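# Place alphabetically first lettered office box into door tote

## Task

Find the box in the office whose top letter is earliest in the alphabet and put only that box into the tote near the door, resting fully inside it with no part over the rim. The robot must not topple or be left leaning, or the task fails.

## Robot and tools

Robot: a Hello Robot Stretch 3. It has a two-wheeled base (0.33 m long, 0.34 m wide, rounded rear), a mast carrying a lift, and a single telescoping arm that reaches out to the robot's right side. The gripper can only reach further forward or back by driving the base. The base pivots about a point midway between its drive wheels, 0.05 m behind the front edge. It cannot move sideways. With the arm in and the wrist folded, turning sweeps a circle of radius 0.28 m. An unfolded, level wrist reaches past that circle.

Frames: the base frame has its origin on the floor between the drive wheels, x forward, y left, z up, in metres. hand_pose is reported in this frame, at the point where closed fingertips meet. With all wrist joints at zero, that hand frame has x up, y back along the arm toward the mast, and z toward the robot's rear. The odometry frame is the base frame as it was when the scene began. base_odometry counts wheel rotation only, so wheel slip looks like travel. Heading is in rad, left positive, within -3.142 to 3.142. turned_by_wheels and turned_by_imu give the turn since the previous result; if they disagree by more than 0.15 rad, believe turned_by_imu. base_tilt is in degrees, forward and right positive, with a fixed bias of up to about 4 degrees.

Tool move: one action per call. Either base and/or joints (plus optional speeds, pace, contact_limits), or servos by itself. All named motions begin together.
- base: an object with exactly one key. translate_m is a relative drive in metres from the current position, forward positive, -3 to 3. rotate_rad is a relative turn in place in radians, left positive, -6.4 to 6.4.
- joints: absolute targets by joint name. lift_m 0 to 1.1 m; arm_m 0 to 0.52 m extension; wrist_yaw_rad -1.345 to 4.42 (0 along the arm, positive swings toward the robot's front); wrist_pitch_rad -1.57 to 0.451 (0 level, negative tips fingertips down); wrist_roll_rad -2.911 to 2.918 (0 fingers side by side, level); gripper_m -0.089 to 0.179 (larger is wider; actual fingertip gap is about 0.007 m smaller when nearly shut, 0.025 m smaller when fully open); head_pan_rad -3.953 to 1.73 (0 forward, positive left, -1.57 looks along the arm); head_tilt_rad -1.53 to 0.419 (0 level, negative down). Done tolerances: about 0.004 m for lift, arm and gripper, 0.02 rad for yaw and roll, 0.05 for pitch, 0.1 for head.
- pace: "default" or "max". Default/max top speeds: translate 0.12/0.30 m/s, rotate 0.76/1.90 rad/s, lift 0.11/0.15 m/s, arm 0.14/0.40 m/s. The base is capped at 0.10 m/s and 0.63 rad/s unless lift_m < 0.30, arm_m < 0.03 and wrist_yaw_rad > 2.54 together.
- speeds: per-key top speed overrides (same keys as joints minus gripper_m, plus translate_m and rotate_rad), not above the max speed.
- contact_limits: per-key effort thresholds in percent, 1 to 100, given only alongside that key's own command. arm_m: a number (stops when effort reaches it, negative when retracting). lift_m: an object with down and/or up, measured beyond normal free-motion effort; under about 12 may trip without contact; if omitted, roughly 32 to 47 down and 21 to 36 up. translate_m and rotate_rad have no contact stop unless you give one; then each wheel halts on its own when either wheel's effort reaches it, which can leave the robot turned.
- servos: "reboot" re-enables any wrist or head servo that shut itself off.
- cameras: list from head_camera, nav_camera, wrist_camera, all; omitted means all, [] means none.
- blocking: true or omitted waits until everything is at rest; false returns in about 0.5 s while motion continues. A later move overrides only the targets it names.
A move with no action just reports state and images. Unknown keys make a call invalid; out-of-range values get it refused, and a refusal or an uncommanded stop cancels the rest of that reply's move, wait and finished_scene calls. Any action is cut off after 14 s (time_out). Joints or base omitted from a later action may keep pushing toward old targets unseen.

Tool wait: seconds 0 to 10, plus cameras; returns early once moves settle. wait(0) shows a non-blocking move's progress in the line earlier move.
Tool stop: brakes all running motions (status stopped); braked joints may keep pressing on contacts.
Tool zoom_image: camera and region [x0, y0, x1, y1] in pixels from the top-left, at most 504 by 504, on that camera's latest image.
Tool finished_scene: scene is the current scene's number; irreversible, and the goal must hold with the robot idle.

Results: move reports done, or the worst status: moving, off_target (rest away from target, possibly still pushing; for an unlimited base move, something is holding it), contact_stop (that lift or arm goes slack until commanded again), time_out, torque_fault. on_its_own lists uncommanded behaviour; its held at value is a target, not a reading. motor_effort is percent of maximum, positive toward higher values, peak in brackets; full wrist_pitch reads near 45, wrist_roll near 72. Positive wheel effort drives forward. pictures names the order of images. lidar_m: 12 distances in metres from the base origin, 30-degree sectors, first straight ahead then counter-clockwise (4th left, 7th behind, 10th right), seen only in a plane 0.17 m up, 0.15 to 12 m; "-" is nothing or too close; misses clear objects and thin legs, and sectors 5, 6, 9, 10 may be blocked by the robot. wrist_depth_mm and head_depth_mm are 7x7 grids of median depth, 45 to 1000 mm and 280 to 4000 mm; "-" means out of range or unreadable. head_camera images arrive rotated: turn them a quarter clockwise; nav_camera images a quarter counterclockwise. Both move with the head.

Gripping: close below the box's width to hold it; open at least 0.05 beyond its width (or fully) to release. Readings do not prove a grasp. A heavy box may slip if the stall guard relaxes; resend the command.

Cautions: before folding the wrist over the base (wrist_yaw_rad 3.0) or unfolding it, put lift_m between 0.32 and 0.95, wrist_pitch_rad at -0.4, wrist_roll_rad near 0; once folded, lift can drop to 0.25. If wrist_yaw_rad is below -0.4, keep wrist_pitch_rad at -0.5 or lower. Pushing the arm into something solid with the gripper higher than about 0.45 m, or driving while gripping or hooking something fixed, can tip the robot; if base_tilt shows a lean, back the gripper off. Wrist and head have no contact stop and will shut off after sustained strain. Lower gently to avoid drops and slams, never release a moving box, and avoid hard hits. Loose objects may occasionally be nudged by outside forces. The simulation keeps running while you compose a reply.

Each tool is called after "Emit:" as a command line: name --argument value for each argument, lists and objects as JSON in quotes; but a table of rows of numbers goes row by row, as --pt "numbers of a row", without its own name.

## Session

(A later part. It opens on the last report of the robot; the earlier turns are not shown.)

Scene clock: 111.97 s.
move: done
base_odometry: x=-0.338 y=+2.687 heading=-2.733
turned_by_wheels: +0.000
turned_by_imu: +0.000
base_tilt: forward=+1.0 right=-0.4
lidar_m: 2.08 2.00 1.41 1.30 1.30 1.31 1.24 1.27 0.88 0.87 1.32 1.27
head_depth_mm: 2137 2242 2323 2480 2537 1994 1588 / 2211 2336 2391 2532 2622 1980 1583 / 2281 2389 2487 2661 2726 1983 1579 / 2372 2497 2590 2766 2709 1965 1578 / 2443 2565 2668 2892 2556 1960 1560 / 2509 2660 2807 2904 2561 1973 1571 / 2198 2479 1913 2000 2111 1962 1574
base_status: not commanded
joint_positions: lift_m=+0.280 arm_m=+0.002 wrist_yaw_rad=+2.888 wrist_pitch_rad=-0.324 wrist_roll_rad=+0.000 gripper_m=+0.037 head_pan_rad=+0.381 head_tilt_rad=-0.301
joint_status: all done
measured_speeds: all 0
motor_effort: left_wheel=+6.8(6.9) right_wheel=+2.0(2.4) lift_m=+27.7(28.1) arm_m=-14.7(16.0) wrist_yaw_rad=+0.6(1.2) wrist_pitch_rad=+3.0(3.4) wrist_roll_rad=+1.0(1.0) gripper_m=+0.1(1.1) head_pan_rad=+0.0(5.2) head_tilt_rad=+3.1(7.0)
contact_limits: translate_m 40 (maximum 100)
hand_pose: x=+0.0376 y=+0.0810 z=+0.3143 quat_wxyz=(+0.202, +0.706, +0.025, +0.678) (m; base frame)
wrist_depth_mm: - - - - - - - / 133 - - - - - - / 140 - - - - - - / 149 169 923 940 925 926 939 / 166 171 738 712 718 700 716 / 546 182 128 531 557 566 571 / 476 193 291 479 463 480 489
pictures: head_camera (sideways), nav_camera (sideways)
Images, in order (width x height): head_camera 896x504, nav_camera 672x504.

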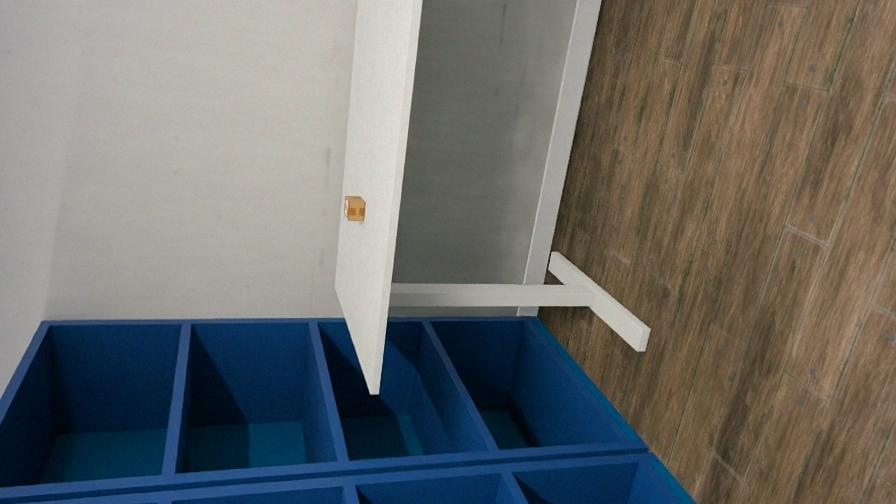

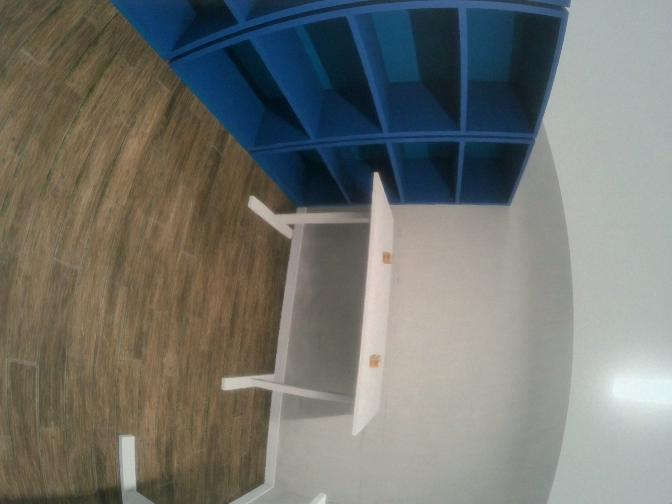

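Emit:
move --joints '{"head_pan_rad": -0.73, "head_tilt_rad": -0.35}' --cameras '["head_camera"]'

Emit:
zoom_image --camera "head_camera" --region '[355, 130, 455, 230]'

Emit:
move --base '{"translate_m": 0.85}' --joints '{"head_pan_rad": 0.3, "head_tilt_rad": -0.3}' --pace "max" --cameras '["head_camera", "nav_camera"]'

Scene clock: 137.07 s.
move: done
base_odometry: x=-0.338 y=+2.687 heading=-2.733
turned_by_wheels: +0.000
turned_by_imu: +0.001
base_tilt: forward=+1.0 right=+0.0
lidar_m: 2.09 2.00 1.41 1.30 1.30 1.31 1.24 1.27 0.88 0.87 1.32 1.27
head_depth_mm: 1260 1323 1381 1036 690 1571 1508 / 1363 1433 1480 1035 691 1738 1519 / 1489 1566 1620 1031 758 1828 1505 / 1648 1734 1810 1022 1437 1593 1510 / 1827 1934 2039 1012 2301 1874 1509 / 2052 2176 2384 1168 2481 1875 1507 / 2333 2435 2575 2728 2468 1856 1495
base_status: not commanded
joint_positions: lift_m=+0.280 arm_m=+0.002 wrist_yaw_rad=+2.888 wrist_pitch_rad=-0.324 wrist_roll_rad=+0.000 gripper_m=+0.037 head_pan_rad=-0.755 head_tilt_rad=-0.346
joint_status: all done
measured_speeds: all 0
motor_effort: left_wheel=+6.7(6.8) right_wheel=+1.9(2.3) lift_m=+27.0(27.3) arm_m=-10.5(11.4) wrist_yaw_rad=+0.6(1.2) wrist_pitch_rad=+3.1(3.2) wrist_roll_rad=+0.7(1.0) gripper_m=-0.2(1.2) head_pan_rad=-0.9(5.7) head_tilt_rad=-2.1(5.0)
contact_limits: translate_m 40 (maximum 100)
hand_pose: x=+0.0376 y=+0.0810 z=+0.3143 quat_wxyz=(+0.202, +0.706, +0.025, +0.678) (m; base frame)
wrist_depth_mm: - - - - - - - / 133 - - - - - - / 140 - - - - - - / 149 169 916 937 924 915 932 / 167 173 740 711 698 718 719 / 550 183 128 533 557 569 571 / 476 193 294 479 464 484 489
pictures: head_camera (sideways)
Images, in order (width x height): head_camera 896x504.

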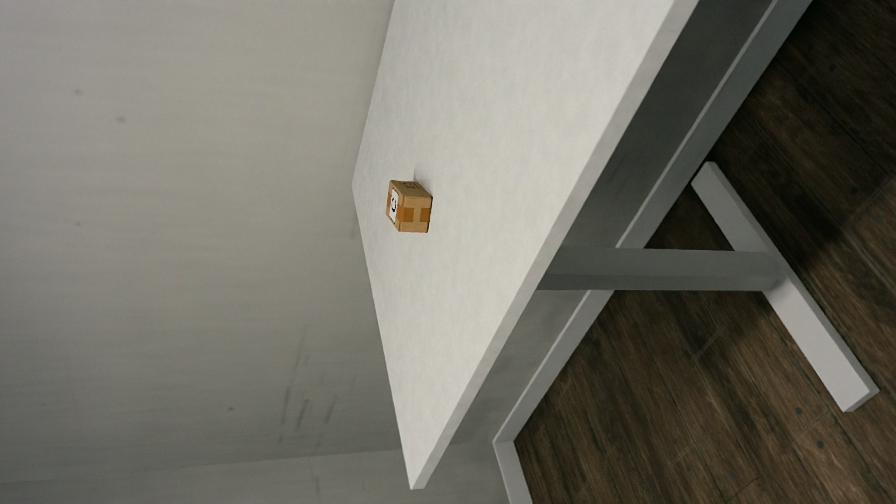

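Scaled by 5.040 from the camera's 896x504 image, which has a finer 1280x720 frame.

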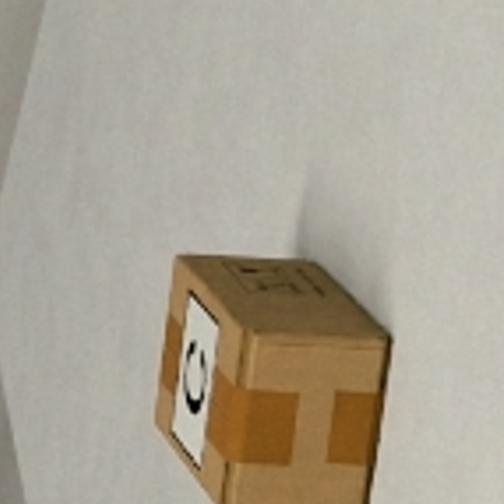

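Scene clock: 141.23 s.
move: done
base_odometry: x=-1.118 y=+2.350 heading=-2.733
turned_by_wheels: +0.000
turned_by_imu: +0.000
base_tilt: forward=+1.1 right=-0.2
lidar_m: 1.24 1.56 1.50 1.34 1.72 2.20 2.08 1.34 1.31 0.80 1.27 1.66
head_depth_mm: 1397 1471 1540 1352 1019 1798 1581 / 1437 1514 1584 1345 1775 1852 1576 / 1480 1541 1633 1328 1814 1917 1576 / 1528 1593 1679 1313 1895 1950 1567 / 1561 1656 1742 1308 1991 1978 1579 / 1626 1704 1812 1302 2029 1988 1558 / 1662 1754 1876 1288 2140 1885 1561
base_status: done
joint_positions: lift_m=+0.280 arm_m=+0.002 wrist_yaw_rad=+2.888 wrist_pitch_rad=-0.324 wrist_roll_rad=+0.000 gripper_m=+0.037 head_pan_rad=+0.302 head_tilt_rad=-0.300
joint_status: all done
measured_speeds: all 0
motor_effort: left_wheel=+3.5(14.8) right_wheel=+4.9(13.9) lift_m=+26.4(27.2) arm_m=-6.2(10.4) wrist_yaw_rad=+1.0(1.4) wrist_pitch_rad=+3.1(3.5) wrist_roll_rad=+0.9(1.2) gripper_m=+0.5(1.4) head_pan_rad=-3.9(4.7) head_tilt_rad=+3.0(6.1)
hand_pose: x=+0.0376 y=+0.0810 z=+0.3143 quat_wxyz=(+0.202, +0.706, +0.025, +0.678) (m; base frame)
wrist_depth_mm: - - - - - - - / 133 - - - - - - / 140 - - - - - - / 150 169 927 915 930 920 919 / 167 171 753 719 709 713 705 / 553 183 127 531 550 577 562 / 480 194 294 485 466 476 479
pictures: head_camera (sideways), nav_camera (sideways)
Images, in order (width x height): head_camera 896x504, nav_camera 672x504.

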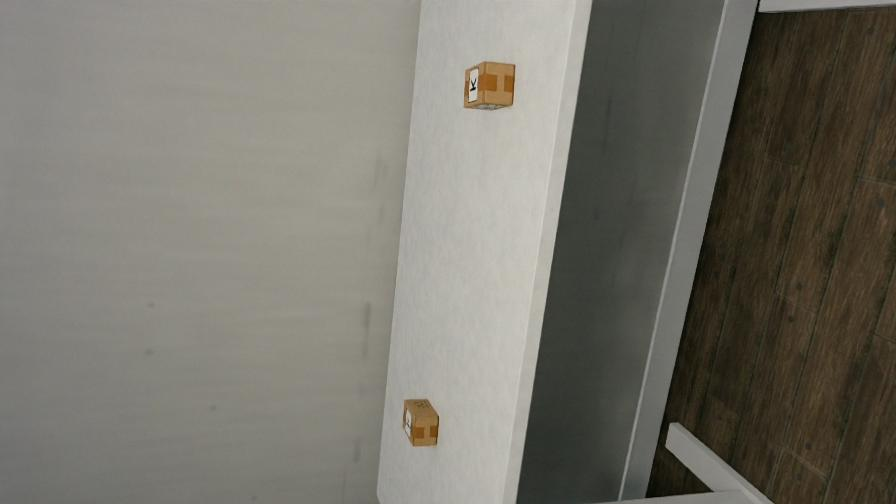

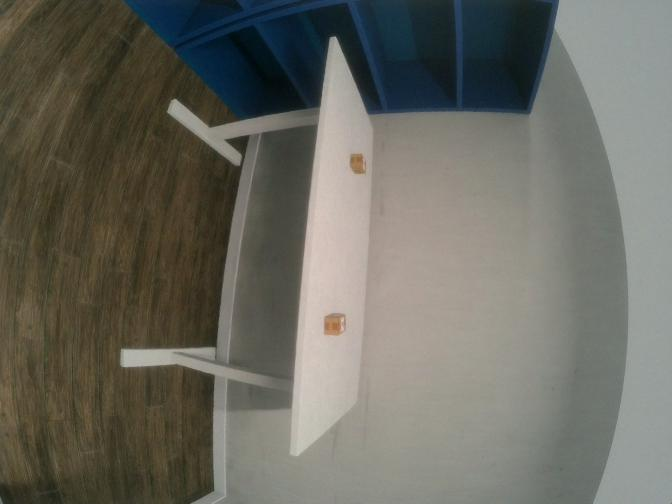

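Emit:
zoom_image --camera "head_camera" --region '[380, 380, 460, 460]'

Emit:
zoom_image --camera "head_camera" --region '[445, 45, 525, 125]'

Emit:
move --joints '{"head_pan_rad": -1.57, "head_tilt_rad": -0.4}' --cameras '["head_camera"]'

Emit:
zoom_image --camera "head_camera" --region '[400, 300, 600, 500]'

Scaled by 6.300 from the camera's 896x504 image, which has a finer 1280x720 frame.

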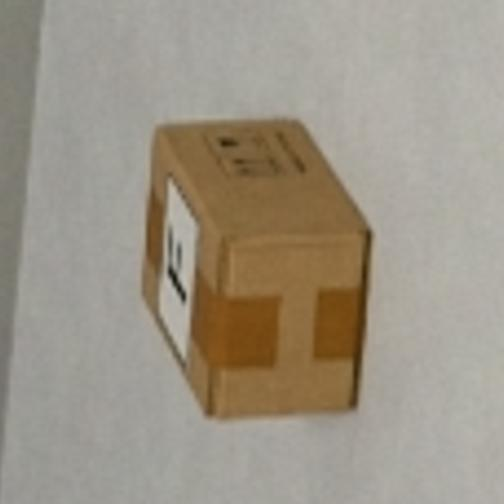

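Scaled by 6.300 from the camera's 896x504 image, which has a finer 1280x720 frame.

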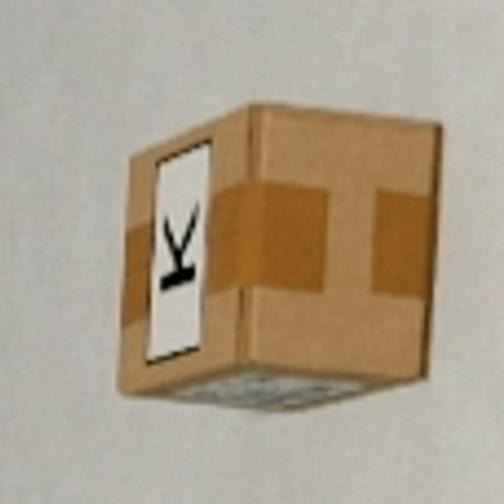

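Scene clock: 148.07 s.
move: done
base_odometry: x=-1.118 y=+2.350 heading=-2.733
turned_by_wheels: +0.000
turned_by_imu: +0.001
base_tilt: forward=+1.0 right=-0.2
lidar_m: 1.24 1.57 1.50 1.34 1.73 2.20 2.08 1.34 1.31 0.80 1.27 1.66
head_depth_mm: 1059 1132 1206 909 632 1580 1459 / 1063 1131 1201 906 629 1570 1453 / 1049 1130 1200 847 626 1567 1436 / 1062 1121 1201 821 622 1548 1434 / 1049 1120 1198 889 622 1042 1402 / 1052 1122 1182 884 621 982 1371 / 1045 1106 1199 880 617 1530 1428
base_status: not commanded
joint_positions: lift_m=+0.280 arm_m=+0.002 wrist_yaw_rad=+2.888 wrist_pitch_rad=-0.324 wrist_roll_rad=+0.000 gripper_m=+0.037 head_pan_rad=-1.610 head_tilt_rad=-0.397
joint_status: all done
measured_speeds: all 0
motor_effort: left_wheel=+3.4(3.7) right_wheel=+4.5(5.5) lift_m=+25.6(26.1) arm_m=-2.5(4.1) wrist_yaw_rad=+0.7(1.3) wrist_pitch_rad=+2.7(3.3) wrist_roll_rad=+0.8(1.1) gripper_m=+0.2(1.0) head_pan_rad=+1.5(5.5) head_tilt_rad=-1.9(5.8)
hand_pose: x=+0.0376 y=+0.0810 z=+0.3143 quat_wxyz=(+0.202, +0.706, +0.025, +0.678) (m; base frame)
wrist_depth_mm: - - - - - - - / 132 - - - - - - / 140 - - - - - - / 150 169 938 922 926 933 927 / 166 172 739 701 707 718 711 / 553 182 128 536 548 575 578 / 479 193 293 477 468 479 485
pictures: head_camera (sideways)
Images, in order (width x height): head_camera 896x504.

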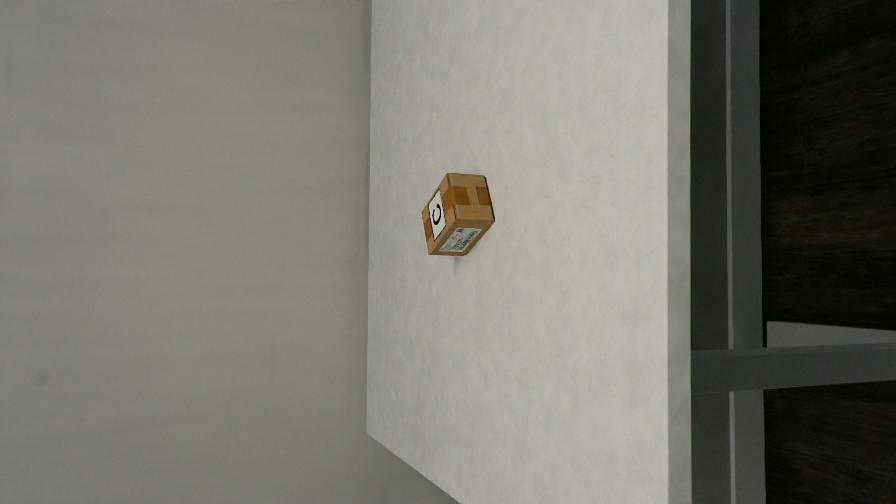

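Scaled by 2.520 from the camera's 896x504 image, which has a finer 1280x720 frame.

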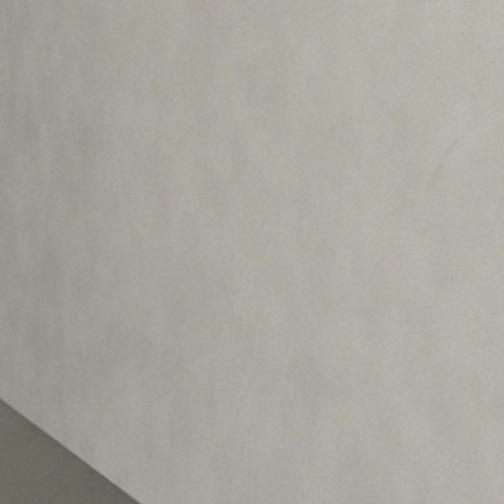

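Emit:
zoom_image --camera "head_camera" --region '[410, 185, 470, 245]'

Scaled by 8.400 from the camera's 896x504 image, which has a finer 1280x720 frame.

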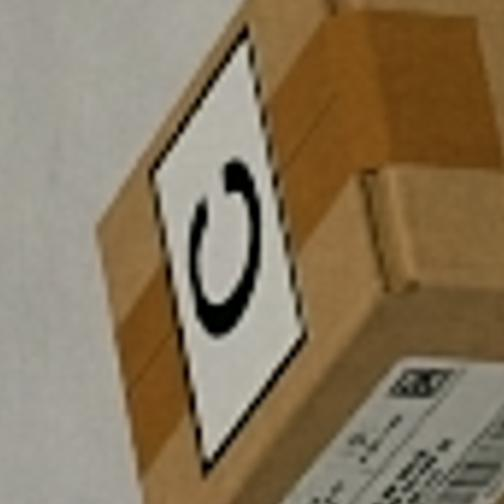

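Emit:
zoom_image --camera "head_camera" --region '[424, 198, 452, 230]'

Scaled by 15.750 from the camera's 896x504 image, which has a finer 1280x720 frame.

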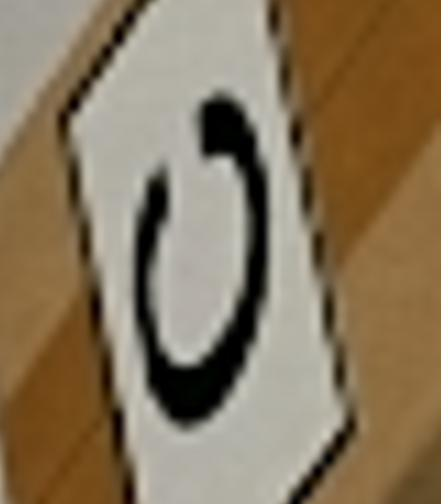

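Emit:
move --base '{"translate_m": -0.101}' --joints '{"lift_m": 0.5, "wrist_pitch_rad": -0.4}' --pace "max" --cameras '[]'

Emit:
move --joints '{"lift_m": 1.05, "wrist_yaw_rad": 0.43, "gripper_m": 0.135}' --pace "max" --cameras '["head_camera"]'

Emit:
move --joints '{"arm_m": 0.43, "wrist_pitch_rad": -0.5}' --pace "max" --cameras '["wrist_camera", "head_camera"]'

Scene clock: 205.93 s.
move: done
base_odometry: x=-1.025 y=+2.390 heading=-2.733
turned_by_wheels: +0.000
turned_by_imu: +0.001
base_tilt: forward=+0.9 right=-0.2
lidar_m: 1.34 1.63 1.54 1.32 1.66 2.10 1.98 1.27 1.32 1.25 0.83 1.67
head_depth_mm: 1059 1133 1197 897 629 1561 1451 / 1055 1127 1198 899 628 1561 1456 / 1054 1132 1194 888 625 1567 1437 / 1054 1123 1197 793 623 1572 1437 / 1059 1140 1207 831 622 1564 1430 / 1061 1132 1200 883 616 1012 1139 / 1059 1131 1206 871 617 1565 1429
base_status: done
joint_positions: lift_m=+0.500 arm_m=+0.002 wrist_yaw_rad=+2.888 wrist_pitch_rad=-0.416 wrist_roll_rad=+0.000 gripper_m=+0.037 head_pan_rad=-1.570 head_tilt_rad=-0.400
joint_status: all done
measured_speeds: all 0
motor_effort: left_wheel=-3.0(12.7) right_wheel=-4.0(10.2) lift_m=+29.0(32.9) arm_m=+4.1(4.1) wrist_yaw_rad=+1.0(1.4) wrist_pitch_rad=+3.0(5.3) wrist_roll_rad=+0.9(1.1) gripper_m=-0.2(1.2) head_pan_rad=+3.2(4.2) head_tilt_rad=-2.3(3.3)
hand_pose: x=+0.0350 y=+0.0708 z=+0.5132 quat_wxyz=(+0.232, +0.704, +0.058, +0.668) (m; base frame)
wrist_depth_mm: - - - - - - - / 135 - - - - - - / 145 174 - - - - - / 162 179 - - - - - / 885 181 - 943 923 930 919 / 778 198 128 738 751 787 771 / 680 654 652 674 659 668 662
pictures: none
No camera images: "cameras" was empty.

Scene clock: 210.40 s.
move: done
base_odometry: x=-1.025 y=+2.390 heading=-2.733
turned_by_wheels: +0.000
turned_by_imu: +0.001
base_tilt: forward=+1.0 right=-0.1
lidar_m: 1.34 1.63 1.54 1.32 1.65 2.09 1.98 1.27 1.32 1.25 0.83 1.67
head_depth_mm: 1057 1124 1199 1025 - - - / 1054 1127 1199 1025 - - - / 1061 1132 1198 1013 - - - / 1054 1127 1207 1004 - - - / 1062 1133 1198 938 - - 1395 / 1054 1130 1204 878 617 980 1139 / 1059 1134 1201 874 615 1540 1439
base_status: not commanded
joint_positions: lift_m=+1.050 arm_m=+0.002 wrist_yaw_rad=+0.433 wrist_pitch_rad=-0.416 wrist_roll_rad=+0.000 gripper_m=+0.135 head_pan_rad=-1.570 head_tilt_rad=-0.400
joint_status: all done
measured_speeds: all 0
motor_effort: left_wheel=-3.1(3.2) right_wheel=-4.1(4.5) lift_m=+29.5(33.0) arm_m=+8.2(8.3) wrist_yaw_rad=-2.0(7.2) wrist_pitch_rad=+2.9(3.1) wrist_roll_rad=+0.8(1.2) gripper_m=-1.1(92.0) head_pan_rad=+3.5(5.1) head_tilt_rad=-2.4(3.1)
hand_pose: x=+0.0728 y=-0.3507 z=+1.0631 quat_wxyz=(+0.707, +0.292, -0.644, +0.006) (m; base frame)
wrist_depth_mm: - - - - - - - / - - - - - - - / - - - - 511 - - / - - 418 420 403 - - / - - 367 351 354 353 354 / - 123 - - 306 124 298 / - - - - - 278 249
pictures: head_camera (sideways)
Images, in order (width x height): head_camera 896x504.

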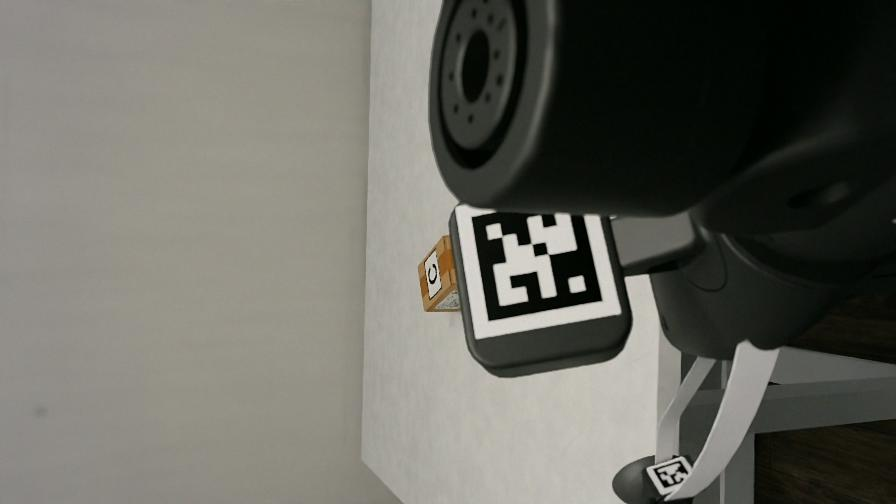

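Scene clock: 212.77 s.
move: done
base_odometry: x=-1.025 y=+2.390 heading=-2.733
turned_by_wheels: +0.000
turned_by_imu: +0.000
base_tilt: forward=+1.0 right=-0.2
lidar_m: 1.34 1.64 1.54 1.32 1.65 2.09 1.98 1.27 1.31 1.25 0.83 1.67
head_depth_mm: 1055 1091 506 901 629 1564 1450 / 1061 507 497 894 624 1546 1447 / 1055 1102 508 834 624 1559 1451 / 1051 1132 612 780 621 1560 1452 / 1048 1133 1204 808 621 1581 1431 / 1057 1129 1202 870 618 1016 1135 / 1061 1132 1204 873 615 1570 1427
base_status: not commanded
joint_positions: lift_m=+1.050 arm_m=+0.430 wrist_yaw_rad=+0.433 wrist_pitch_rad=-0.514 wrist_roll_rad=+0.000 gripper_m=+0.135 head_pan_rad=-1.570 head_tilt_rad=-0.400
joint_status: all done
measured_speeds: all 0
motor_effort: left_wheel=-3.1(3.3) right_wheel=-4.3(4.6) lift_m=+28.8(29.8) arm_m=+24.1(26.1) wrist_yaw_rad=-1.8(2.3) wrist_pitch_rad=+2.6(5.5) wrist_roll_rad=+0.8(1.2) gripper_m=+0.2(1.2) head_pan_rad=+2.2(4.0) head_tilt_rad=-1.0(2.7)
hand_pose: x=+0.0671 y=-0.7668 z=+1.0417 quat_wxyz=(+0.707, +0.323, -0.629, -0.029) (m; base frame)
wrist_depth_mm: - - - - - - - / - - - - - - - / - 438 - - - - 416 / - 362 361 368 362 362 365 / 302 301 301 236 302 303 303 / 256 123 257 202 258 125 259 / - 215 225 177 222 215 220
pictures: head_camera (sideways), wrist_camera
Images, in order (width x height): head_camera 896x504, wrist_camera 644x364.

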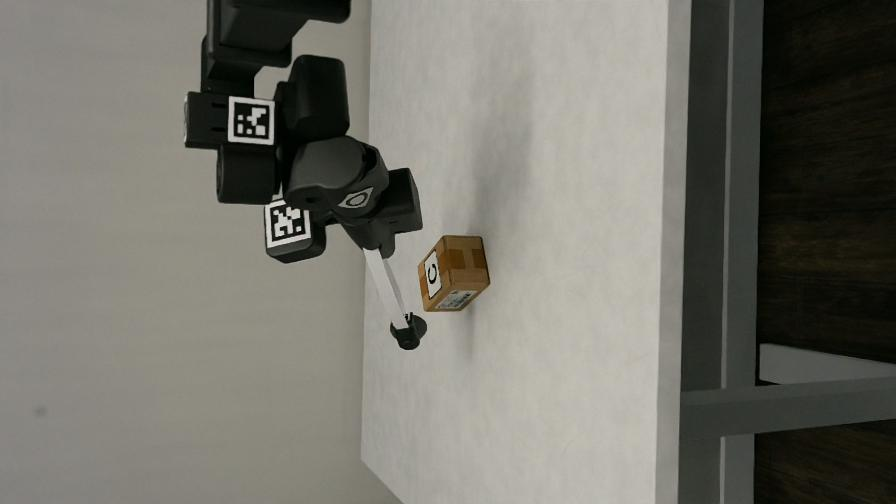

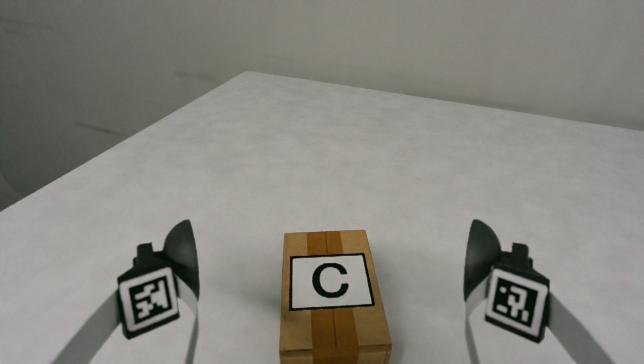

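Emit:
move --base '{"translate_m": 0.008}' --joints '{"arm_m": 0.447, "lift_m": 0.965}' --speeds '{"lift_m": 0.07}' --contact_limits '{"lift_m": {"down": 20}}' --cameras '["wrist_camera"]'

Emit:
move --joints '{"gripper_m": 0.03}' --cameras '["wrist_camera"]'

Scene clock: 239.03 s.
move: done
base_odometry: x=-1.033 y=+2.386 heading=-2.733
turned_by_wheels: +0.000
turned_by_imu: +0.001
base_tilt: forward=+1.0 right=-0.2
lidar_m: 1.33 1.63 1.54 1.32 1.65 2.10 1.99 1.27 1.32 1.24 0.83 1.67
head_depth_mm: 1055 1134 1179 349 605 1569 1449 / 1054 1129 552 756 627 1562 1452 / 1059 1136 1176 571 624 1570 1440 / 1062 1125 1192 763 623 1561 1451 / 1055 1128 1200 882 621 1568 1431 / 1062 1130 1204 877 618 1003 1143 / 1057 1127 1208 871 616 1566 1439
base_status: done
joint_positions: lift_m=+0.965 arm_m=+0.447 wrist_yaw_rad=+0.431 wrist_pitch_rad=-0.495 wrist_roll_rad=+0.006 gripper_m=+0.135 head_pan_rad=-1.570 head_tilt_rad=-0.400
joint_status: all done
measured_speeds: all 0
motor_effort: left_wheel=+3.5(8.4) right_wheel=+5.4(8.9) lift_m=+16.4(26.8) arm_m=+23.0(26.2) wrist_yaw_rad=-0.8(2.1) wrist_pitch_rad=-1.1(2.8) wrist_roll_rad=-1.4(1.6) gripper_m=+0.1(1.1) head_pan_rad=+1.5(3.8) head_tilt_rad=-0.6(1.9)
contact_limits: lift_m down 20 (down: maximum 72; up: maximum 65)
hand_pose: x=+0.0680 y=-0.7864 z=+0.9607 quat_wxyz=(+0.705, +0.316, -0.634, -0.024) (m; base frame)
wrist_depth_mm: - - - - - - - / - 386 389 388 384 387 389 / 304 305 304 304 302 303 305 / 240 241 239 154 238 238 237 / 198 196 191 128 183 197 201 / 167 124 162 109 112 124 167 / - 138 142 120 138 138 141
pictures: wrist_camera
Images, in order (width x height): wrist_camera 644x364.

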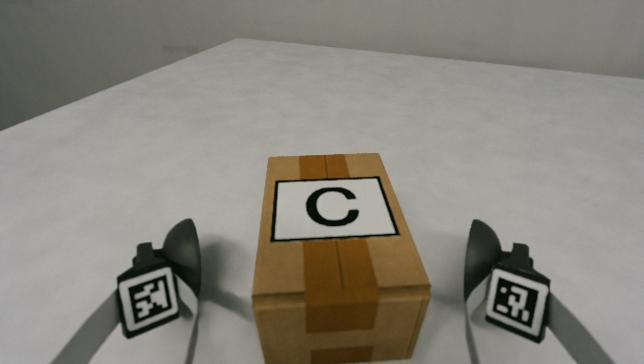

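Scene clock: 240.63 s.
move: done
base_odometry: x=-1.033 y=+2.386 heading=-2.733
turned_by_wheels: +0.000
turned_by_imu: +0.000
base_tilt: forward=+0.9 right=-0.3
lidar_m: 1.33 1.63 1.54 1.32 1.66 2.10 1.99 1.27 1.32 1.25 0.83 1.67
head_depth_mm: 1057 1130 1175 349 602 1565 1454 / 1059 1132 560 756 625 1558 1456 / 1057 1130 1170 572 622 1576 1438 / 1055 1131 1194 751 619 1550 1442 / 1055 1131 1197 834 620 1565 1428 / 1057 1133 1198 873 617 1002 1148 / 1061 1138 1203 873 618 1560 1433
base_status: not commanded
joint_positions: lift_m=+0.965 arm_m=+0.447 wrist_yaw_rad=+0.436 wrist_pitch_rad=-0.484 wrist_roll_rad=+0.006 gripper_m=+0.031 head_pan_rad=-1.570 head_tilt_rad=-0.400
joint_status: all done
measured_speeds: all 0
motor_effort: left_wheel=+3.3(3.5) right_wheel=+4.4(6.0) lift_m=+23.4(23.4) arm_m=+21.7(23.3) wrist_yaw_rad=-4.4(4.7) wrist_pitch_rad=-3.3(3.4) wrist_roll_rad=-1.1(1.5) gripper_m=-27.6(98.5) head_pan_rad=+1.7(3.1) head_tilt_rad=-1.0(1.9)
contact_limits: lift_m down 20 (down: maximum 72; up: maximum 65)
hand_pose: x=+0.0695 y=-0.7875 z=+0.9631 quat_wxyz=(+0.705, +0.314, -0.635, -0.018) (m; base frame)
wrist_depth_mm: - - - - - - - / - 405 405 404 402 398 402 / 315 314 314 313 312 309 310 / 245 247 245 159 244 243 244 / 201 200 151 130 147 200 208 / 171 170 124 111 118 160 169 / 148 140 141 120 140 140 147
pictures: wrist_camera
Images, in order (width x height): wrist_camera 644x364.

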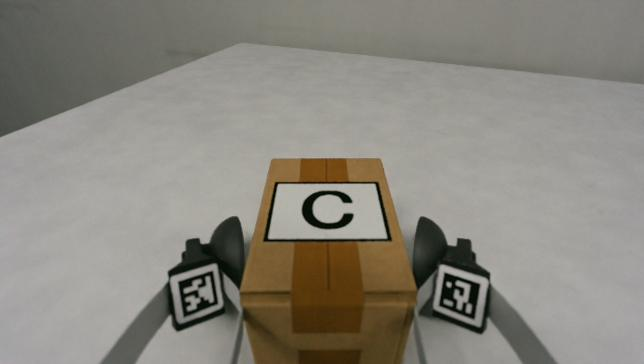

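Emit:
move --joints '{"lift_m": 1.05}' --pace "max" --cameras '[]'

Emit:
move --joints '{"arm_m": 0.0, "wrist_yaw_rad": 1.57, "wrist_pitch_rad": -0.4}' --speeds '{"arm_m": 0.3}' --cameras '["wrist_camera"]'

Emit:
move --joints '{"lift_m": 0.9, "wrist_yaw_rad": 1.9, "head_pan_rad": 0, "head_tilt_rad": -0.35}' --pace "max" --cameras '[]'

Emit:
move --base '{"translate_m": -1.6}' --joints '{"lift_m": 0.28, "wrist_yaw_rad": 2.6}' --pace "max" --cameras '["wrist_camera"]'

Emit:
move --base '{"rotate_rad": 1.571}' --pace "max" --cameras '["head_camera", "nav_camera"]'

Scene clock: 251.33 s.
move: done
base_odometry: x=-1.033 y=+2.386 heading=-2.733
turned_by_wheels: +0.000
turned_by_imu: +0.001
base_tilt: forward=+1.0 right=-0.1
lidar_m: 1.34 1.63 1.54 1.32 1.66 2.10 1.99 1.27 1.32 1.25 0.83 1.68
head_depth_mm: 1053 1099 519 899 628 1564 1447 / 1054 531 519 893 625 1561 1439 / 1058 1110 520 839 624 1560 1451 / 1052 1133 637 789 622 1562 1428 / 1061 1123 1201 830 621 1560 1430 / 1060 1129 1202 880 616 1000 1144 / 1063 1130 1201 870 617 1576 1432
base_status: not commanded
joint_positions: lift_m=+1.050 arm_m=+0.447 wrist_yaw_rad=+0.433 wrist_pitch_rad=-0.521 wrist_roll_rad=+0.005 gripper_m=+0.034 head_pan_rad=-1.570 head_tilt_rad=-0.400
joint_status: all done
measured_speeds: all 0
motor_effort: left_wheel=+3.3(3.6) right_wheel=+4.5(5.0) lift_m=+28.9(33.3) arm_m=+17.9(19.5) wrist_yaw_rad=-2.2(4.3) wrist_pitch_rad=+3.6(4.1) wrist_roll_rad=-0.6(1.4) gripper_m=-14.2(14.9) head_pan_rad=+0.5(2.7) head_tilt_rad=+0.4(1.7)
hand_pose: x=+0.0668 y=-0.7828 z=+1.0403 quat_wxyz=(+0.705, +0.325, -0.629, -0.032) (m; base frame)
wrist_depth_mm: - - - - - - - / - - - - - - - / - 408 - - - - 405 / - 361 360 358 360 362 356 / 299 299 157 146 157 300 299 / 258 257 124 112 117 244 256 / 232 214 122 115 119 214 222
pictures: none
No camera images: "cameras" was empty.

Scene clock: 255.20 s.
move: done
base_odometry: x=-1.033 y=+2.386 heading=-2.733
turned_by_wheels: +0.000
turned_by_imu: +0.001
base_tilt: forward=+0.7 right=-0.4
lidar_m: 1.33 1.63 1.54 1.32 1.66 2.10 1.99 1.27 1.32 1.25 0.83 1.67
head_depth_mm: 1058 1128 1194 1033 - - - / 1055 1125 1199 1031 - - - / 1057 1130 1203 1013 - - - / 1058 1128 1198 886 623 1558 - / 1061 1138 1204 879 619 1576 - / 1055 1127 1210 878 619 1003 - / 1061 1130 1201 876 616 - -
base_status: not commanded
joint_positions: lift_m=+1.050 arm_m=+0.002 wrist_yaw_rad=+1.567 wrist_pitch_rad=-0.428 wrist_roll_rad=+0.004 gripper_m=+0.034 head_pan_rad=-1.570 head_tilt_rad=-0.400
joint_status: all done
joint sent to its limit — arm_m, lower limit.
measured_speeds: all 0
motor_effort: left_wheel=+3.4(3.5) right_wheel=+4.1(5.3) lift_m=+22.3(28.9) arm_m=-22.6(25.5) wrist_yaw_rad=+2.9(7.1) wrist_pitch_rad=+4.9(8.9) wrist_roll_rad=-0.4(0.9) gripper_m=-14.2(15.3) head_pan_rad=+0.0(2.1) head_tilt_rad=+1.0(2.0)
hand_pose: x=+0.2017 y=-0.1477 z=+1.0604 quat_wxyz=(+0.595, +0.595, -0.384, +0.380) (m; base frame)
wrist_depth_mm: - - - - - - - / - - - - - - - / - - - - - - - / - - - - - - - / - - 151 147 169 - 364 / - - 125 113 117 - - / - - 119 116 118 - -
pictures: wrist_camera
Images, in order (width x height): wrist_camera 644x364.

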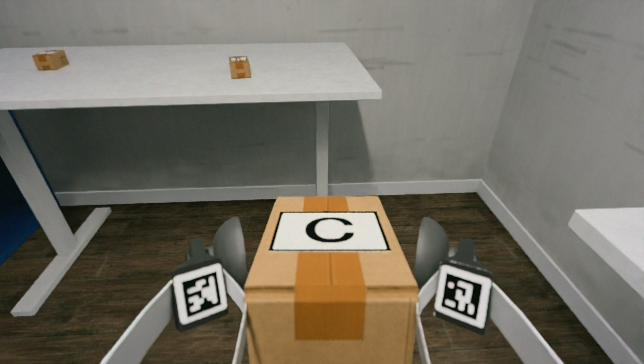

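Scene clock: 257.27 s.
move: done
base_odometry: x=-1.033 y=+2.386 heading=-2.733
turned_by_wheels: +0.000
turned_by_imu: +0.000
base_tilt: forward=+1.0 right=-0.2
lidar_m: 1.33 1.63 1.53 1.32 1.66 2.10 1.99 1.27 1.31 1.25 0.83 1.67
head_depth_mm: 1523 1597 1719 1755 1959 1883 1522 / 1508 1613 1690 1232 1948 1884 1498 / 1510 1596 1723 1226 1966 1701 1496 / 1520 1620 1714 1147 1995 1858 1487 / 1524 1626 1703 1203 1980 1848 1493 / 1522 1615 1704 1202 2000 1857 1492 / 1524 1632 1705 1195 1975 1858 1485
base_status: not commanded
joint_positions: lift_m=+0.900 arm_m=+0.002 wrist_yaw_rad=+1.897 wrist_pitch_rad=-0.426 wrist_roll_rad=+0.004 gripper_m=+0.034 head_pan_rad=+0.016 head_tilt_rad=-0.351
joint_status: all done
measured_speeds: translate_m=+0.000 rotate_rad=+0.000 lift_m=+0.000 arm_m=+0.000 wrist_yaw_rad=+0.000 wrist_pitch_rad=+0.000 wrist_roll_rad=+0.000 head_pan_rad=-0.024 head_tilt_rad=+0.000
motor_effort: left_wheel=+3.4(3.6) right_wheel=+4.9(5.2) lift_m=+23.0(23.2) arm_m=-18.8(22.7) wrist_yaw_rad=+3.6(9.8) wrist_pitch_rad=+4.5(5.2) wrist_roll_rad=-0.3(0.8) gripper_m=-14.1(15.4) head_pan_rad=-2.0(4.9) head_tilt_rad=+4.5(6.5)
hand_pose: x=+0.1902 y=-0.0754 z=+0.9108 quat_wxyz=(+0.524, +0.649, -0.282, +0.473) (m; base frame)
wrist_depth_mm: - - - - - - - / - - - - - - - / - - - - - - - / - - - - - - - / - - 150 147 168 - - / - - 124 112 117 - - / - - 119 116 119 - -
pictures: none
No camera images: "cameras" was empty.

Scene clock: 266.67 s.
move: done
base_odometry: x=+0.436 y=+3.022 heading=-2.733
turned_by_wheels: +0.000
turned_by_imu: +0.003
base_tilt: forward=+0.9 right=-0.3
lidar_m: 2.91 1.89 1.35 2.03 0.61 0.43 0.41 0.42 0.54 1.31 1.04 1.80
head_depth_mm: 2924 3082 3266 3467 2512 1865 1505 / 2936 3100 3261 3452 2517 1887 1508 / 2926 3159 3188 3410 2502 1849 1510 / 2914 3132 3303 3405 2475 1876 1498 / 2946 3084 3345 3419 2484 1857 1499 / 2973 3120 3301 3398 2440 1841 1494 / 2942 3097 3223 3423 2425 1846 1498
base_status: done
joint_positions: lift_m=+0.280 arm_m=+0.002 wrist_yaw_rad=+2.597 wrist_pitch_rad=-0.426 wrist_roll_rad=+0.004 gripper_m=+0.034 head_pan_rad=+0.000 head_tilt_rad=-0.349
joint_status: all done
measured_speeds: all 0
motor_effort: left_wheel=-8.3(17.5) right_wheel=+1.9(11.5) lift_m=+26.9(26.9) arm_m=-0.9(18.7) wrist_yaw_rad=+2.8(9.6) wrist_pitch_rad=+4.6(4.9) wrist_roll_rad=-0.5(0.8) gripper_m=-14.0(15.8) head_pan_rad=-2.8(5.0) head_tilt_rad=+1.6(4.9)
hand_pose: x=+0.0945 y=+0.0444 z=+0.2910 quat_wxyz=(+0.330, +0.707, -0.042, +0.624) (m; base frame)
wrist_depth_mm: - - - - - - - / - - - - - - - / - - - - - - - / 763 755 755 760 748 764 765 / 617 597 150 147 168 612 610 / 516 508 125 112 117 475 508 / 212 255 119 116 119 416 437
pictures: wrist_camera
Images, in order (width x height): wrist_camera 644x364.

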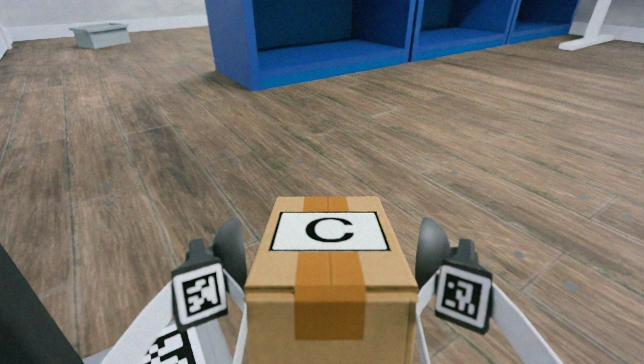

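Scene clock: 268.77 s.
move: done
base_odometry: x=+0.436 y=+3.022 heading=-1.163
turned_by_wheels: +1.571
turned_by_imu: +1.564
base_tilt: forward=+1.1 right=-0.3
lidar_m: 1.69 0.62 0.43 0.40 0.41 0.54 1.24 1.04 1.78 2.92 1.89 1.35
head_depth_mm: 2972 3109 3334 1660 1656 1635 1525 / 2981 3109 3343 3538 2478 1872 1511 / 3004 3138 3309 3533 2485 1880 1508 / 3009 3151 3304 3488 2500 1855 1499 / 2978 3101 3397 3467 2447 1838 1506 / 1931 2001 2142 2151 2165 1822 1491 / 1370 1377 1392 1394 1410 1435 1410
base_status: done
joint_positions: lift_m=+0.280 arm_m=+0.002 wrist_yaw_rad=+2.597 wrist_pitch_rad=-0.426 wrist_roll_rad=+0.004 gripper_m=+0.034 head_pan_rad=+0.000 head_tilt_rad=-0.349
joint_status: not commanded
measured_speeds: all 0
motor_effort: left_wheel=-8.4(17.1) right_wheel=+10.1(16.3) lift_m=+28.9(29.1) arm_m=-13.3(13.3) wrist_yaw_rad=+3.4(3.7) wrist_pitch_rad=+4.5(4.9) wrist_roll_rad=-0.3(0.8) gripper_m=-13.4(14.9) head_pan_rad=-2.9(3.8) head_tilt_rad=+0.1(2.1)
hand_pose: x=+0.0945 y=+0.0443 z=+0.2910 quat_wxyz=(+0.330, +0.707, -0.042, +0.624) (m; base frame)
wrist_depth_mm: 336 372 429 509 - - - / 350 398 465 530 - - - / 370 423 491 552 - 954 - / 393 451 524 - 715 757 749 / 419 470 148 147 168 605 604 / - - 124 112 117 471 502 / 207 256 119 116 119 416 434
pictures: head_camera (sideways), nav_camera (sideways)
Images, in order (width x height): head_camera 896x504, nav_camera 672x504.

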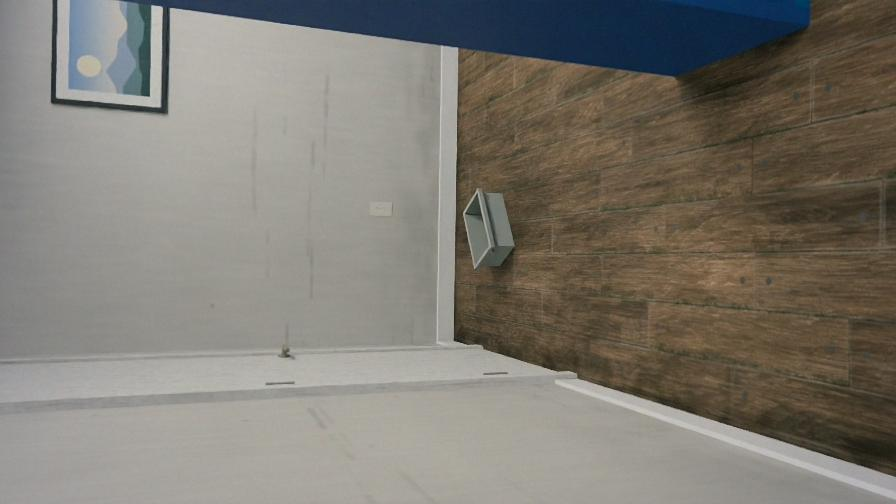

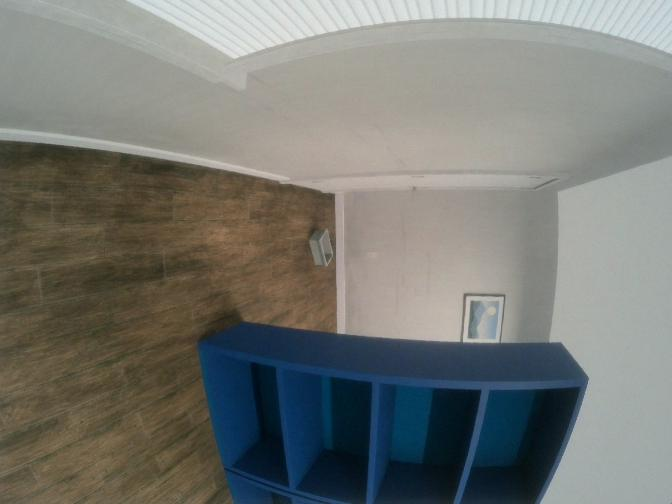

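Emit:
move --base '{"translate_m": 2.325}' --joints '{"head_pan_rad": -1.57, "head_tilt_rad": -1.0}' --pace "max" --cameras '[]'

Emit:
move --base '{"rotate_rad": 1.573}' --pace "max" --cameras '["head_camera"]'

Scene clock: 314.87 s.
move: done
base_odometry: x=+1.358 y=+0.888 heading=-1.163
turned_by_wheels: +0.000
turned_by_imu: -0.001
base_tilt: forward=+1.2 right=-0.1
lidar_m: 1.11 0.87 0.60 0.55 0.56 0.77 1.76 0.73 0.82 1.87 1.72 1.18
head_depth_mm: 1975 1880 1699 1494 1347 1212 1116 / 2311 1965 1696 1500 1349 1228 689 / 2310 1970 1706 1496 1347 1220 949 / 2331 1951 1699 1500 1346 1228 782 / 2311 1939 1726 1510 1349 1213 1116 / 2294 1963 1701 1521 1356 1227 1116 / 2310 1967 1718 1512 1348 1221 1128
base_status: done
joint_positions: lift_m=+0.280 arm_m=+0.002 wrist_yaw_rad=+2.597 wrist_pitch_rad=-0.426 wrist_roll_rad=+0.004 gripper_m=+0.034 head_pan_rad=-1.570 head_tilt_rad=-1.000
joint_status: all done
measured_speeds: all 0
motor_effort: left_wheel=-3.9(12.2) right_wheel=+8.8(20.9) lift_m=+22.5(31.1) arm_m=-22.8(23.7) wrist_yaw_rad=+2.9(3.7) wrist_pitch_rad=+4.7(4.9) wrist_roll_rad=-0.5(0.8) gripper_m=-14.1(15.1) head_pan_rad=+2.7(6.8) head_tilt_rad=-0.6(6.4)
hand_pose: x=+0.0944 y=+0.0444 z=+0.2910 quat_wxyz=(+0.330, +0.707, -0.042, +0.624) (m; base frame)
wrist_depth_mm: - - - - 797 - - / - - - - 889 - - / 481 - - - 951 - - / 525 - 682 766 751 794 794 / 544 603 151 147 167 581 - / 513 507 124 112 117 119 414 / 211 258 119 115 119 416 422
pictures: none
No camera images: "cameras" was empty.

Scene clock: 316.97 s.
move: done
base_odometry: x=+1.358 y=+0.888 heading=+0.409
turned_by_wheels: +1.573
turned_by_imu: +1.566
base_tilt: forward=+1.1 right=-0.1
lidar_m: 0.55 0.56 0.76 1.68 0.73 0.80 1.79 1.75 1.19 1.12 0.88 0.60
head_depth_mm: 1084 1281 1581 1500 1346 1220 1115 / 1084 1283 1587 1504 1351 1216 692 / 1082 1277 1574 1504 1316 1214 945 / 1080 1271 1548 1513 1339 1223 780 / 1080 1275 1563 1517 1312 1224 1120 / 1073 1272 1560 1513 1360 1220 1122 / 1073 1259 1545 1530 1352 1232 1119
base_status: done
joint_positions: lift_m=+0.280 arm_m=+0.002 wrist_yaw_rad=+2.597 wrist_pitch_rad=-0.426 wrist_roll_rad=+0.004 gripper_m=+0.034 head_pan_rad=-1.570 head_tilt_rad=-0.999
joint_status: not commanded
measured_speeds: all 0
motor_effort: left_wheel=-8.6(16.6) right_wheel=+9.2(16.9) lift_m=+22.5(22.8) arm_m=-23.2(23.8) wrist_yaw_rad=+2.5(3.6) wrist_pitch_rad=+4.7(4.9) wrist_roll_rad=-0.6(0.7) gripper_m=-13.7(14.9) head_pan_rad=+2.3(3.6) head_tilt_rad=-1.4(2.1)
hand_pose: x=+0.0944 y=+0.0444 z=+0.2910 quat_wxyz=(+0.330, +0.707, -0.042, +0.624) (m; base frame)
wrist_depth_mm: - - - - - 494 400 / - - - - - 512 396 / - - - - - 531 417 / 763 741 755 744 716 542 464 / 605 605 152 147 167 563 489 / 507 513 125 112 117 478 472 / 212 256 119 115 119 411 434
pictures: head_camera (sideways)
Images, in order (width x height): head_camera 896x504.

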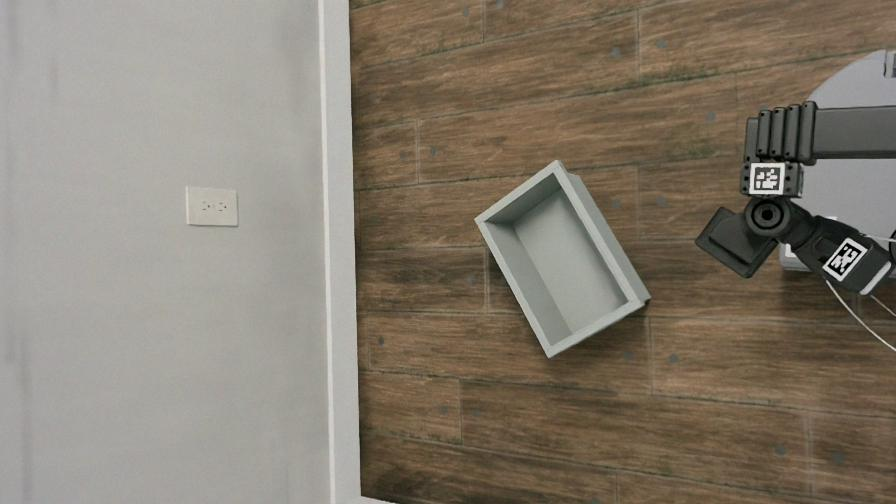

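Emit:
move --base '{"translate_m": 0.024}' --joints '{"lift_m": 0.5}' --pace "max" --cameras '[]'

Emit:
move --joints '{"wrist_yaw_rad": 0.51}' --cameras '[]'

Emit:
move --joints '{"arm_m": 0.315, "wrist_pitch_rad": -1.0, "lift_m": 0.33}' --speeds '{"arm_m": 0.25, "lift_m": 0.12}' --cameras '["head_camera", "wrist_camera"]'

Scene clock: 351.07 s.
move: done
base_odometry: x=+1.380 y=+0.897 heading=+0.409
turned_by_wheels: +0.000
turned_by_imu: +0.001
base_tilt: forward=+1.0 right=-0.1
lidar_m: 0.53 0.53 0.72 1.61 0.74 0.80 1.80 1.75 1.19 1.11 0.84 0.57
head_depth_mm: 1086 1294 1574 1506 1342 1217 1107 / 1088 1277 1569 1505 1351 532 489 / 1076 1264 1573 1505 1303 544 980 / 1069 1276 1551 1507 1342 599 589 / 1071 1271 1557 1507 1323 1224 1118 / 1072 1260 1546 1501 1350 1228 1124 / 1079 1268 1551 1512 1351 1220 1121
base_status: done
joint_positions: lift_m=+0.500 arm_m=+0.002 wrist_yaw_rad=+2.597 wrist_pitch_rad=-0.426 wrist_roll_rad=+0.004 gripper_m=+0.034 head_pan_rad=-1.570 head_tilt_rad=-0.999
joint_status: all done
measured_speeds: all 0
motor_effort: left_wheel=-1.7(6.9) right_wheel=+6.9(16.1) lift_m=+30.2(33.9) arm_m=-19.5(21.3) wrist_yaw_rad=+2.9(3.4) wrist_pitch_rad=+4.3(4.9) wrist_roll_rad=-0.3(0.7) gripper_m=-13.2(15.0) head_pan_rad=+1.8(3.7) head_tilt_rad=-2.0(2.9)
hand_pose: x=+0.0944 y=+0.0444 z=+0.5110 quat_wxyz=(+0.330, +0.707, -0.042, +0.624) (m; base frame)
wrist_depth_mm: - - - - 543 472 373 / - - - - - 488 386 / - - - - - 513 412 / - - - - - 535 457 / 918 918 152 146 146 510 - / 777 775 125 112 117 122 - / 211 626 119 116 118 119 -
pictures: none
No camera images: "cameras" was empty.

Scene clock: 353.13 s.
move: done
base_odometry: x=+1.380 y=+0.897 heading=+0.409
turned_by_wheels: +0.000
turned_by_imu: +0.000
base_tilt: forward=+1.0 right=-0.2
lidar_m: 0.53 0.53 0.72 1.62 0.74 0.80 1.80 1.75 1.19 1.11 0.84 0.57
head_depth_mm: 1086 1288 1574 1500 1343 1212 1110 / 1081 1276 1583 1500 1345 531 489 / 1083 1270 1560 1501 1312 544 968 / 1079 1274 1568 1512 1286 640 990 / 1072 1268 1555 1521 1246 1225 1124 / 1073 1263 1548 1502 1355 1221 1116 / 1064 1263 1548 1520 1355 1225 1123
base_status: not commanded
joint_positions: lift_m=+0.500 arm_m=+0.002 wrist_yaw_rad=+0.513 wrist_pitch_rad=-0.426 wrist_roll_rad=+0.004 gripper_m=+0.034 head_pan_rad=-1.570 head_tilt_rad=-0.999
joint_status: all done
measured_speeds: all 0
motor_effort: left_wheel=-1.4(1.7) right_wheel=+7.6(7.7) lift_m=+27.7(29.9) arm_m=-18.5(20.0) wrist_yaw_rad=-2.7(5.4) wrist_pitch_rad=+4.4(5.0) wrist_roll_rad=-0.2(0.7) gripper_m=-13.9(15.1) head_pan_rad=+2.1(3.0) head_tilt_rad=-2.6(3.0)
hand_pose: x=+0.0882 y=-0.3414 z=+0.5110 quat_wxyz=(+0.706, +0.320, -0.632, +0.030) (m; base frame)
wrist_depth_mm: - 574 - - - - - / - - - - - - - / - - 712 - - - - / - - 783 - - - - / - - 148 147 157 857 - / - - 125 112 117 726 765 / - 635 119 115 117 511 669
pictures: none
No camera images: "cameras" was empty.

Scene clock: 356.40 s.
move: done
base_odometry: x=+1.380 y=+0.897 heading=+0.409
turned_by_wheels: +0.000
turned_by_imu: +0.000
base_tilt: forward=+1.0 right=-0.3
lidar_m: 0.53 0.53 0.72 1.61 0.74 0.80 1.80 1.75 1.19 1.11 0.84 0.57
head_depth_mm: 1087 1286 1578 1494 1351 1226 1112 / 1083 1281 1563 1504 1309 723 643 / 1076 1272 1574 1494 1291 1218 966 / 1073 1264 1547 1499 1310 1223 996 / 1073 1271 1557 1514 1327 1232 1116 / 1071 1267 1556 1503 1350 1217 1123 / 1065 1261 1547 1507 1362 1230 1116
base_status: not commanded
joint_positions: lift_m=+0.330 arm_m=+0.315 wrist_yaw_rad=+0.513 wrist_pitch_rad=-1.010 wrist_roll_rad=+0.004 gripper_m=+0.034 head_pan_rad=-1.570 head_tilt_rad=-0.999
joint_status: all done
measured_speeds: all 0
motor_effort: left_wheel=-1.7(1.8) right_wheel=+7.3(7.7) lift_m=+21.7(25.2) arm_m=+23.6(26.6) wrist_yaw_rad=-2.1(2.5) wrist_pitch_rad=+1.8(4.7) wrist_roll_rad=-0.5(0.7) gripper_m=-13.6(15.0) head_pan_rad=+1.8(2.5) head_tilt_rad=-3.4(3.7)
hand_pose: x=+0.0352 y=-0.5609 z=+0.2388 quat_wxyz=(+0.685, +0.488, -0.513, -0.175) (m; base frame)
wrist_depth_mm: 497 561 553 552 552 539 - / 508 512 507 514 512 498 501 / 482 475 473 467 470 465 461 / 444 447 440 438 444 434 433 / 414 402 150 145 154 407 405 / 388 384 126 112 117 375 381 / 369 - 118 116 116 122 358
pictures: head_camera (sideways), wrist_camera
Images, in order (width x height): head_camera 896x504, wrist_camera 644x364.

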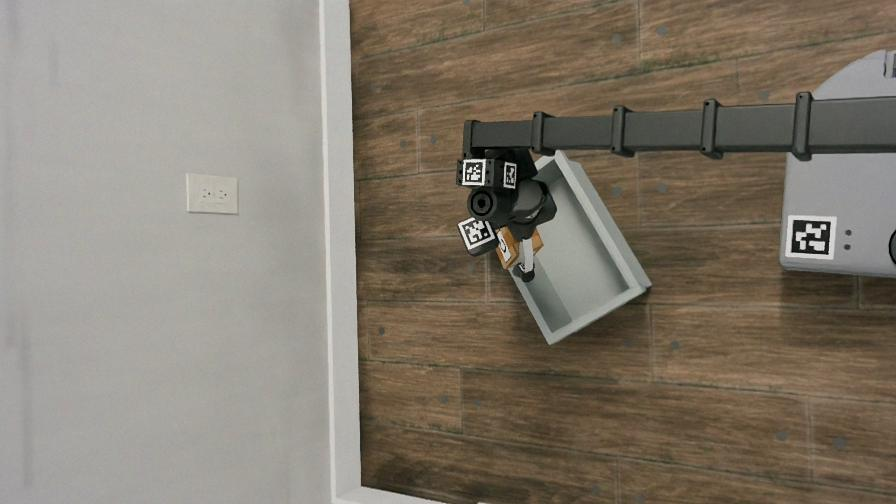

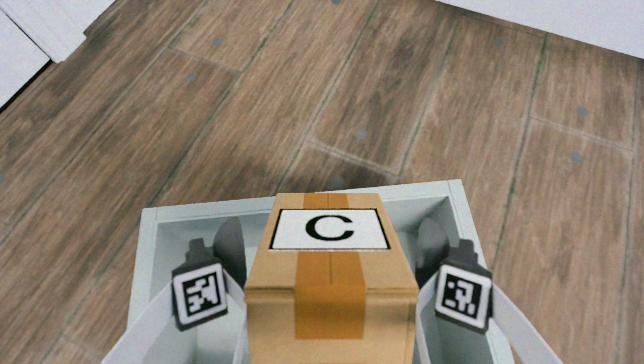

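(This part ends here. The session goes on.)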